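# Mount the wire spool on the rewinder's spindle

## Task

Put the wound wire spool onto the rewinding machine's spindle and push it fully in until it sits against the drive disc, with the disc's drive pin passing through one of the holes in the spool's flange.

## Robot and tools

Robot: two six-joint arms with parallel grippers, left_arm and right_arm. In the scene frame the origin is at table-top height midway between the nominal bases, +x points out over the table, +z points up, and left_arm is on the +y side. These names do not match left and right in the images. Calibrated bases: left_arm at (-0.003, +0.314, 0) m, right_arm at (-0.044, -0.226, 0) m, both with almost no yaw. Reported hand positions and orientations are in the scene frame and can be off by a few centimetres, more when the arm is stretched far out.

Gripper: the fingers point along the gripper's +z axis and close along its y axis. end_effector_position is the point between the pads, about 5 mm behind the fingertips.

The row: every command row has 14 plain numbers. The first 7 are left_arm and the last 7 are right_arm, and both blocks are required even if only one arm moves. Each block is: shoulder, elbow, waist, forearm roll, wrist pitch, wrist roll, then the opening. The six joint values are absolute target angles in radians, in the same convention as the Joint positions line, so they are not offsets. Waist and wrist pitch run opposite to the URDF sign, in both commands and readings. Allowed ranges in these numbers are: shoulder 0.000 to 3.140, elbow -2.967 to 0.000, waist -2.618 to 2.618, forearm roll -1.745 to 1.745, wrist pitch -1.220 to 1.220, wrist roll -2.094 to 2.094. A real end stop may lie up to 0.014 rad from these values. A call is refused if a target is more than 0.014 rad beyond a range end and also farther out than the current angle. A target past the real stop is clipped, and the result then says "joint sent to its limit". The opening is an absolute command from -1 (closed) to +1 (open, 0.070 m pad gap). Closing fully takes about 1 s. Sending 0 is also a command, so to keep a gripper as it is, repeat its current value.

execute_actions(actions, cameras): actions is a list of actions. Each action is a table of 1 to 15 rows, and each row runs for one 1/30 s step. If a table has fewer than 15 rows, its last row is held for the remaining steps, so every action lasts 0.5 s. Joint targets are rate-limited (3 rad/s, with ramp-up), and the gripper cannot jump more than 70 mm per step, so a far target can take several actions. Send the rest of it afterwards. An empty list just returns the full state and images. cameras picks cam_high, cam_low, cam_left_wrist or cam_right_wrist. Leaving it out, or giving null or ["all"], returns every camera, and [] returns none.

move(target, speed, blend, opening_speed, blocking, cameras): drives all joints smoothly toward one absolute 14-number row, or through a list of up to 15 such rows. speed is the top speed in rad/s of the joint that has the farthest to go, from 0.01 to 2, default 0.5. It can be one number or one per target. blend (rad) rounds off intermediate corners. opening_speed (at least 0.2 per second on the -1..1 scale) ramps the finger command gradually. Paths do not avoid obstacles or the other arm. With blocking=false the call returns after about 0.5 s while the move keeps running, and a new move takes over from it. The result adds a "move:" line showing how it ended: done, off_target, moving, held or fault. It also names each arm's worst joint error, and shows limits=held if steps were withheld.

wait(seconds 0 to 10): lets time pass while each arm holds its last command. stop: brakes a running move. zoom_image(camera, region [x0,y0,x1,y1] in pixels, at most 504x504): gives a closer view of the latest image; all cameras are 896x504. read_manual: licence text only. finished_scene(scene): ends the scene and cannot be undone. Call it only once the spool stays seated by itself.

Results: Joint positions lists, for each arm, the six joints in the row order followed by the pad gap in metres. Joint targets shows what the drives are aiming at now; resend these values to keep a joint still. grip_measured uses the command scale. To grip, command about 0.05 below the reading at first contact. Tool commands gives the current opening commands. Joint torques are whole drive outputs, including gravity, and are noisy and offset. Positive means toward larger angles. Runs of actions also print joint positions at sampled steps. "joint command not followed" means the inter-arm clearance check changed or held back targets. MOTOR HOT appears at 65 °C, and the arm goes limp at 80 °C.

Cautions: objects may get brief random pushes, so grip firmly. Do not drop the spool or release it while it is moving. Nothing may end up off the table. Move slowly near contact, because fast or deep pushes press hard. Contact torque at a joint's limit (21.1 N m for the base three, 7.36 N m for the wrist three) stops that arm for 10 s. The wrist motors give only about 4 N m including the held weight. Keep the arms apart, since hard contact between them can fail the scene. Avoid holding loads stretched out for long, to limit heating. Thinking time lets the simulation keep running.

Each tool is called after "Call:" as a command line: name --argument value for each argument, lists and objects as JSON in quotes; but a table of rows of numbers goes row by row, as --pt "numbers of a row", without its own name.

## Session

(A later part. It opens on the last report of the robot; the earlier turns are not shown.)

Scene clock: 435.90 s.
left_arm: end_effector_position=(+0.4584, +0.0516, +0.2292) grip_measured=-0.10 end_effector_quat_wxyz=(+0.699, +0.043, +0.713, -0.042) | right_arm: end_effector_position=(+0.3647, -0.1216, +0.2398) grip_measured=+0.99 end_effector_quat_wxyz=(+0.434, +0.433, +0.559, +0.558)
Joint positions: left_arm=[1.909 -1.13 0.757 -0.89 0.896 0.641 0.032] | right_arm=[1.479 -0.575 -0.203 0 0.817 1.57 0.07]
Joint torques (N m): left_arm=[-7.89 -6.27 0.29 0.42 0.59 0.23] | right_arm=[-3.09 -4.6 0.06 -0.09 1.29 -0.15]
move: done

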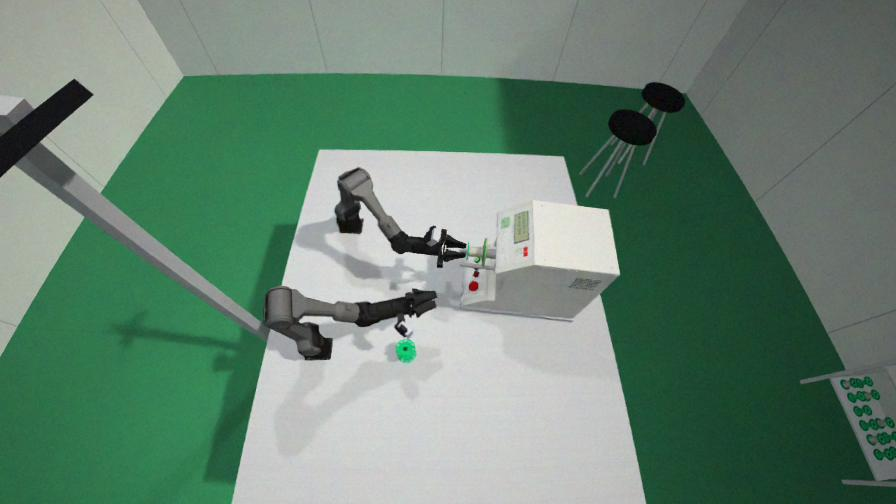

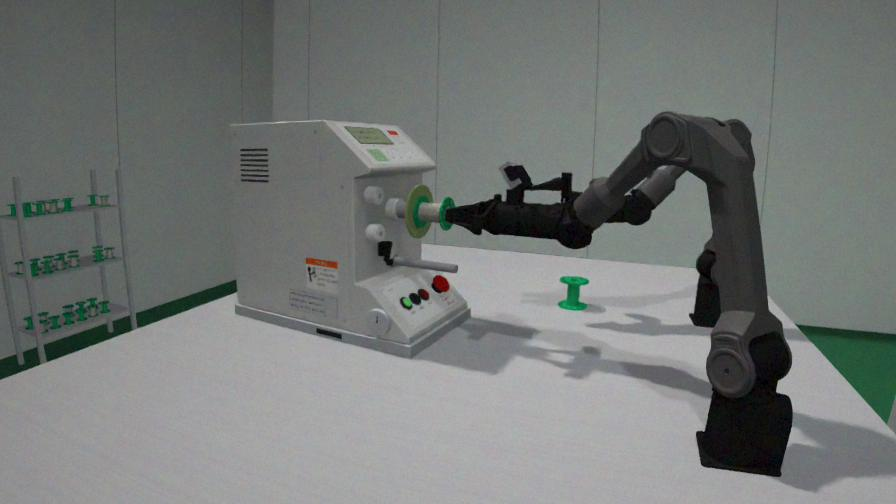

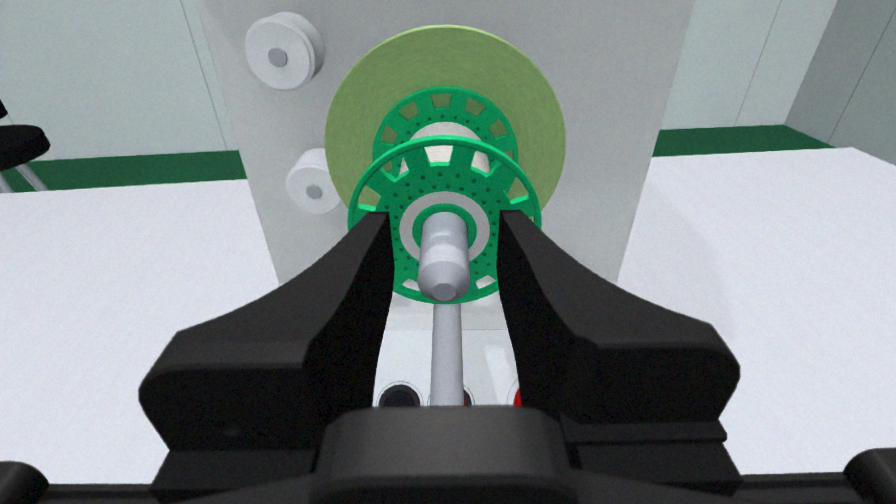

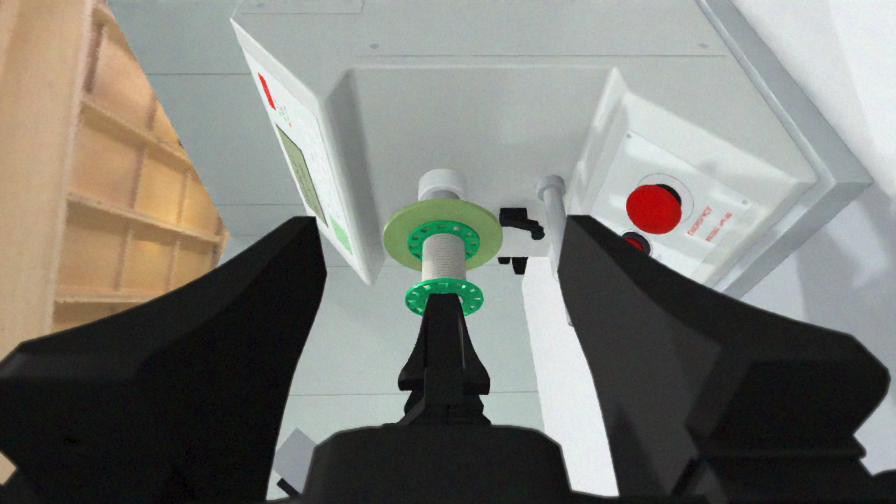

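Call:
move --target '[1.9221, -1.1509, 0.7463, -0.8835, 0.8845, 0.6425, -0.1, 1.479, -0.5745, -0.202, 0, 0.817, 1.57, 1]' --speed 0.03 --cameras '["cam_left_wrist", "cam_right_wrist"]'

Call:
zoom_image --camera "cam_left_wrist" --region '[300, 60, 600, 300]'

Call:
execute_actions --actions '[]' --cameras '[]'

Scene clock: 437.93 s.
move: done
Images, in order: cam_left_wrist, cam_right_wrist.

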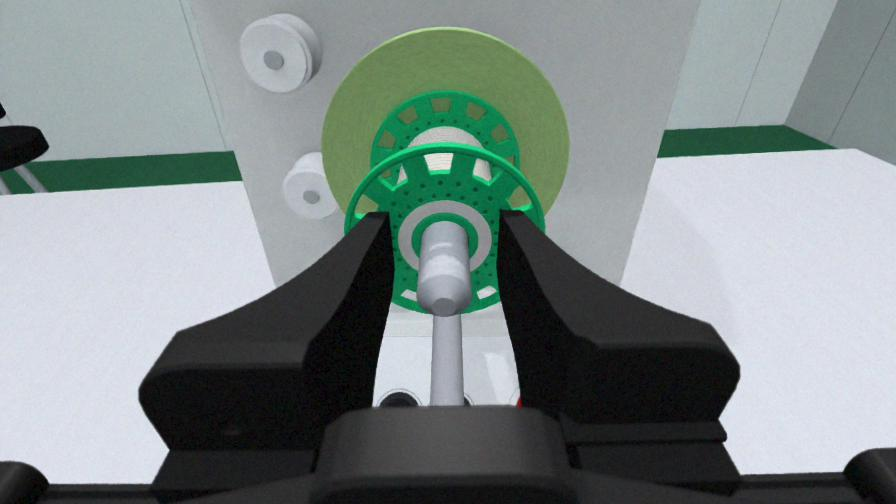

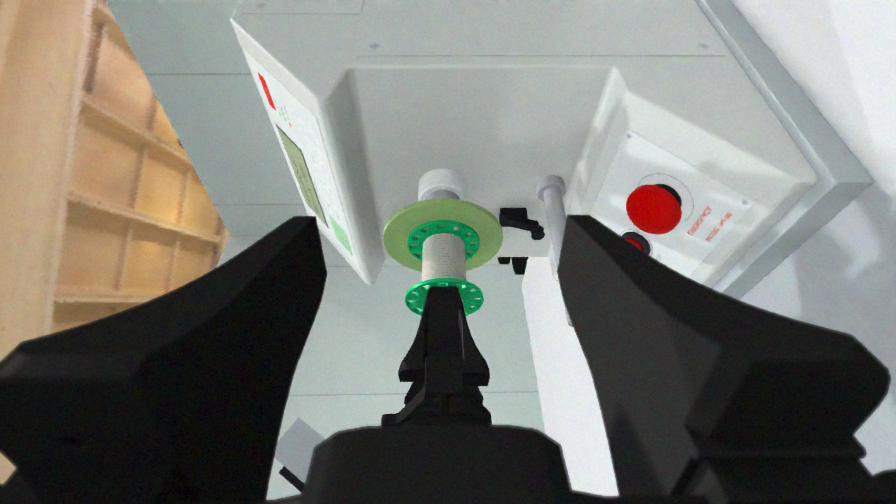

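Scaled by 1.680 from the camera's 896x504 image, which has a finer 1280x720 frame.

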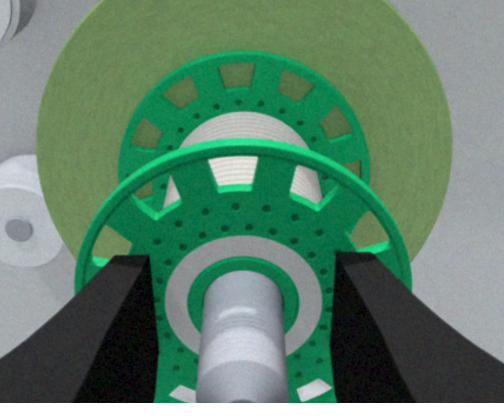

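Scene clock: 437.93 s.
left_arm: end_effector_position=(+0.4641, +0.0513, +0.2288) grip_measured=-0.10 end_effector_quat_wxyz=(+0.698, +0.043, +0.713, -0.042) | right_arm: end_effector_position=(+0.3647, -0.1216, +0.2398) grip_measured=+0.99 end_effector_quat_wxyz=(+0.434, +0.433, +0.559, +0.558)
Joint names: [shoulder, elbow, waist, forearm roll, wrist pitch, wrist roll]
Joint positions: left_arm=[1.922 -1.15 0.747 -0.884 0.884 0.642 0.031] | right_arm=[1.479 -0.575 -0.203 0 0.817 1.57 0.07]
Joint torques (N m): left_arm=[-7.44 -7.26 -0.34 0.47 0.5 0.24] | right_arm=[-3.15 -4.59 0.03 -0.09 1.28 -0.16]
Motor temperatures (°C): left_arm=[34 32 34 36 34 29] | right_arm=[38 32 29 33 40 28]
Joint targets: left_arm=[1.922 -1.151 0.746 -0.883 0.885 0.642] | right_arm=[1.479 -0.575 -0.202 0.000 0.817 1.570]
Tool commands: left_gripper/opening=-0.1 right_gripper/opening=+1.0
No camera images: "cameras" was empty.

Call:
move --target '[1.9267, -1.1581, 0.7425, -0.8813, 0.8806, 0.6429, -0.1, 1.479, -0.5745, -0.202, 0, 0.817, 1.57, 1]' --speed 0.03 --cameras '["cam_left_wrist", "cam_right_wrist"]'

Call:
zoom_image --camera "cam_left_wrist" --region '[300, 60, 600, 300]'

Call:
zoom_image --camera "cam_right_wrist" --region '[380, 190, 510, 330]'

Call:
execute_actions --actions '[]' --cameras '[]'

Scene clock: 440.53 s.
move: done
Images, in order: cam_left_wrist, cam_right_wrist.

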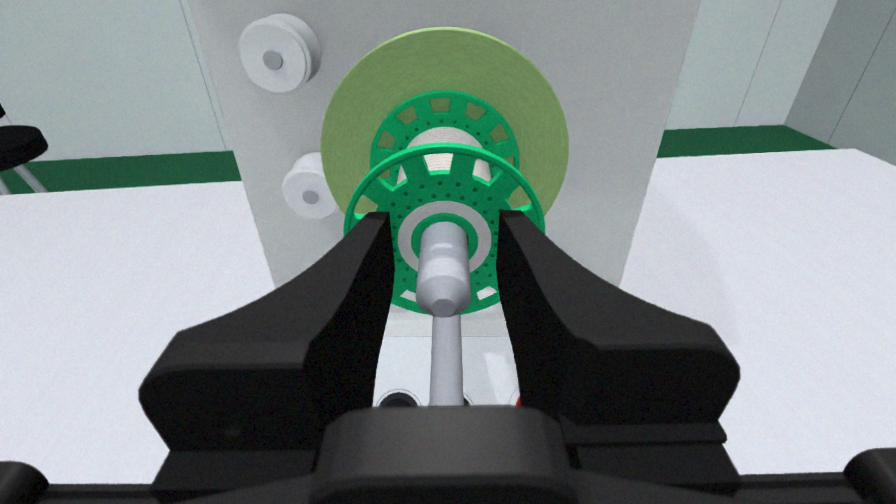

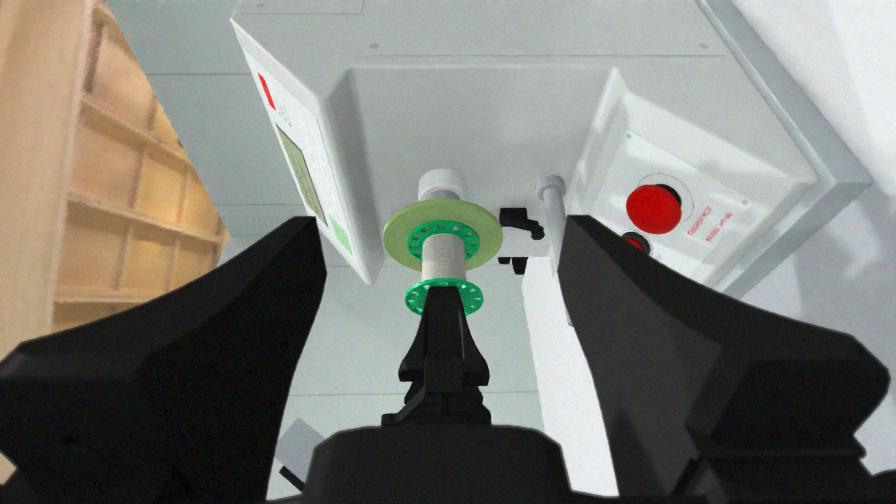

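Scaled by 1.680 from the camera's 896x504 image, which has a finer 1280x720 frame.

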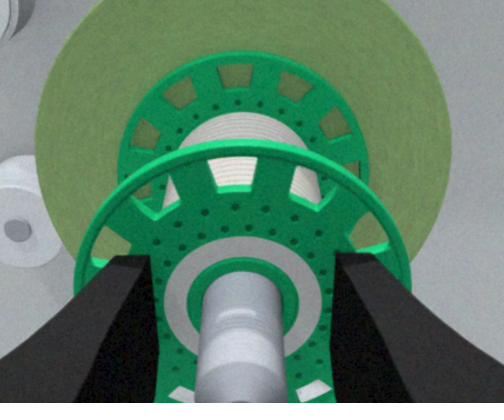

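Scaled by 3.600 from the camera's 896x504 image, which has a finer 1280x720 frame.

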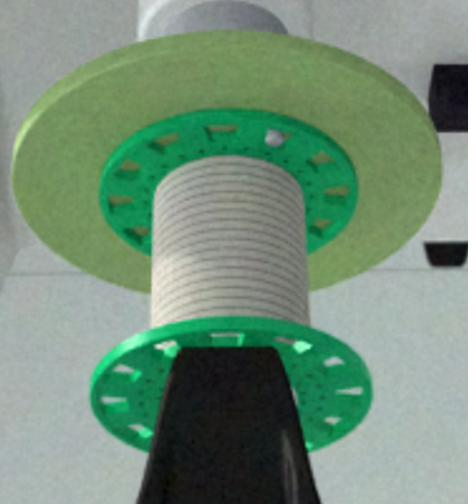

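Scene clock: 440.53 s.
left_arm: end_effector_position=(+0.4647, +0.0510, +0.2292) grip_measured=-0.11 end_effector_quat_wxyz=(+0.699, +0.043, +0.713, -0.043) | right_arm: end_effector_position=(+0.3647, -0.1216, +0.2398) grip_measured=+0.99 end_effector_quat_wxyz=(+0.434, +0.433, +0.559, +0.558)
Joint names: [shoulder, elbow, waist, forearm roll, wrist pitch, wrist roll]
Joint positions: left_arm=[1.923 -1.153 0.746 -0.883 0.883 0.642 0.031] | right_arm=[1.479 -0.575 -0.203 0 0.817 1.57 0.07]
Joint torques (N m): left_arm=[-1.63 -17.16 -5.72 1.65 -0.43 0.29] | right_arm=[-3.13 -4.59 0.02 -0.08 1.29 -0.17]
Motor temperatures (°C): left_arm=[34 32 34 36 34 29] | right_arm=[38 32 29 33 40 28]
Joint targets: left_arm=[1.927 -1.158 0.742 -0.881 0.881 0.643] | right_arm=[1.479 -0.575 -0.202 0.000 0.817 1.570]
Tool commands: left_gripper/opening=-0.1 right_gripper/opening=+1.0
No camera images: "cameras" was empty.

Call:
move --pt "1.9083 -1.1292 0.7576 -0.8901 0.8962 0.6414 -0.1 1.479 -0.5745 -0.202 0 0.817 1.57 1" --pt "1.7775 -0.928 0.8554 -0.947 0.997 0.6275 -0.1 1.479 -0.5745 -0.202 0 0.817 1.57 1" --speed '[0.06, 0.2]' --blend '[0.01, 0]'

Call:
zoom_image --camera "cam_right_wrist" --region '[380, 190, 510, 340]'

Call:
zoom_image --camera "cam_left_wrist" --region '[330, 0, 580, 230]'

Scene clock: 443.83 s.
left_arm: end_effector_position=(+0.4050, +0.0636, +0.2296) grip_measured=-0.10 end_effector_quat_wxyz=(+0.699, +0.043, +0.713, -0.042) | right_arm: end_effector_position=(+0.3647, -0.1216, +0.2398) grip_measured=+0.99 end_effector_quat_wxyz=(+0.434, +0.433, +0.559, +0.558)
Joint positions: left_arm=[1.777 -0.927 0.856 -0.947 0.998 0.628 0.032] | right_arm=[1.479 -0.575 -0.203 0 0.817 1.57 0.07]
Joint torques (N m): left_arm=[-6.91 -6.64 0.37 0.53 0.48 -0.09] | right_arm=[-3.11 -4.64 0.04 -0.06 1.29 -0.16]
move: done

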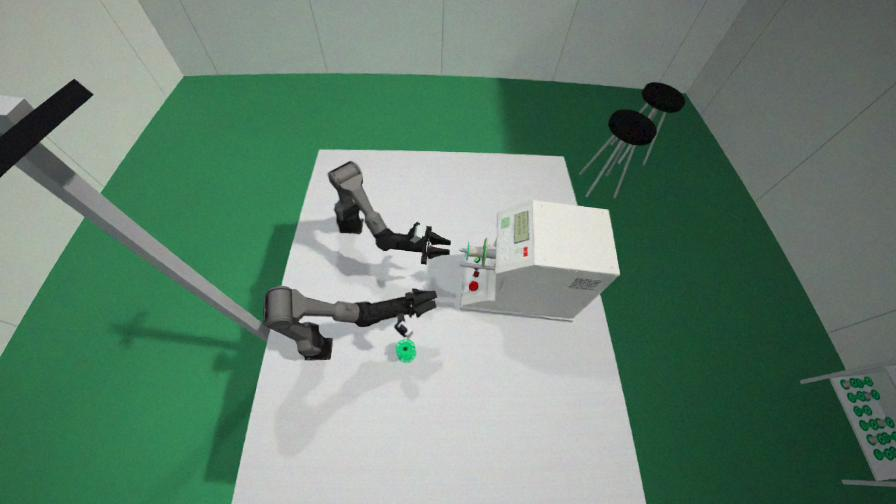

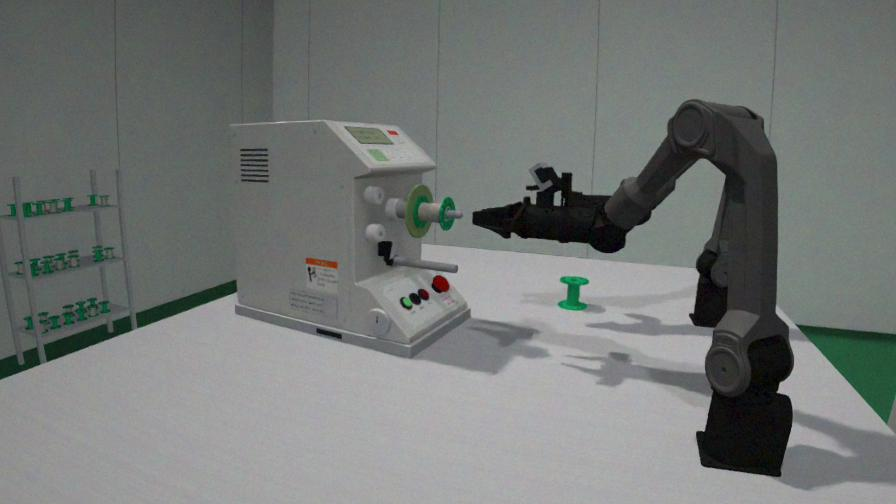

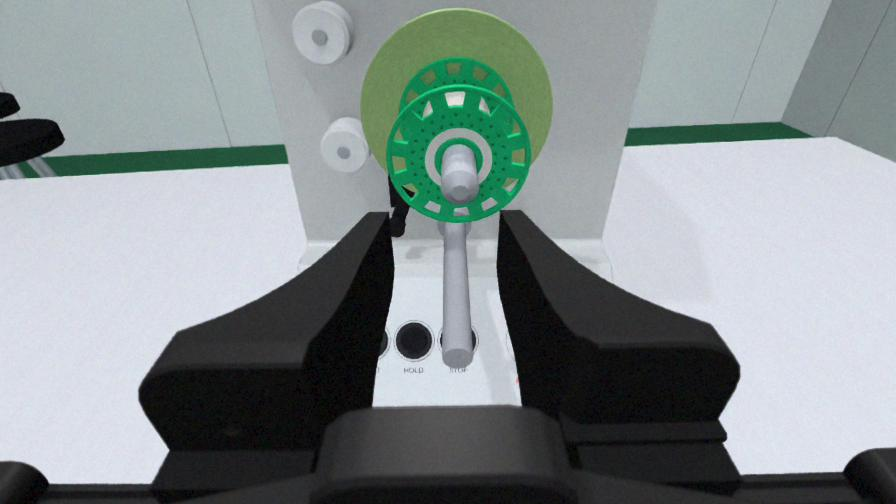

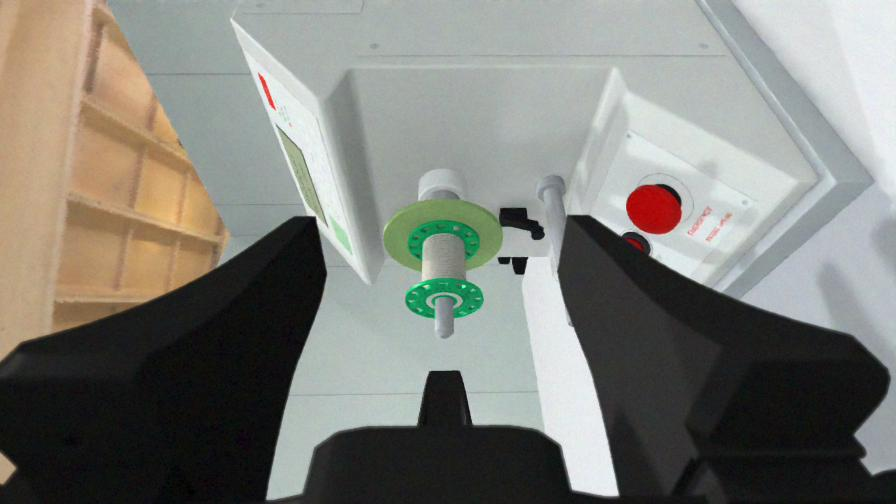

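Scaled by 3.360 from the camera's 896x504 image, which has a finer 1280x720 frame.

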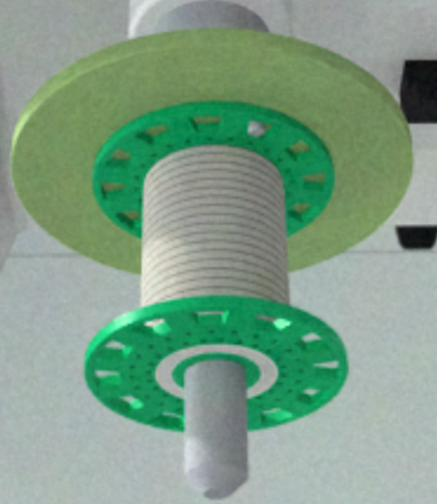

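Scaled by 2.016 from the camera's 896x504 image, which has a finer 1280x720 frame.

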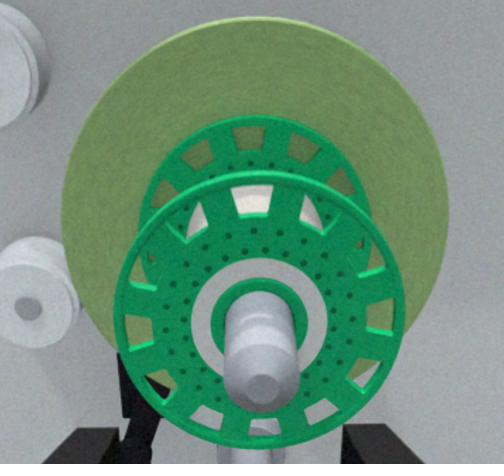

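Spool is seated against the disc with the pin through a flange window, and both arms are clear.

Call:
finished_scene --scene 1

The scene is finished: the task was done.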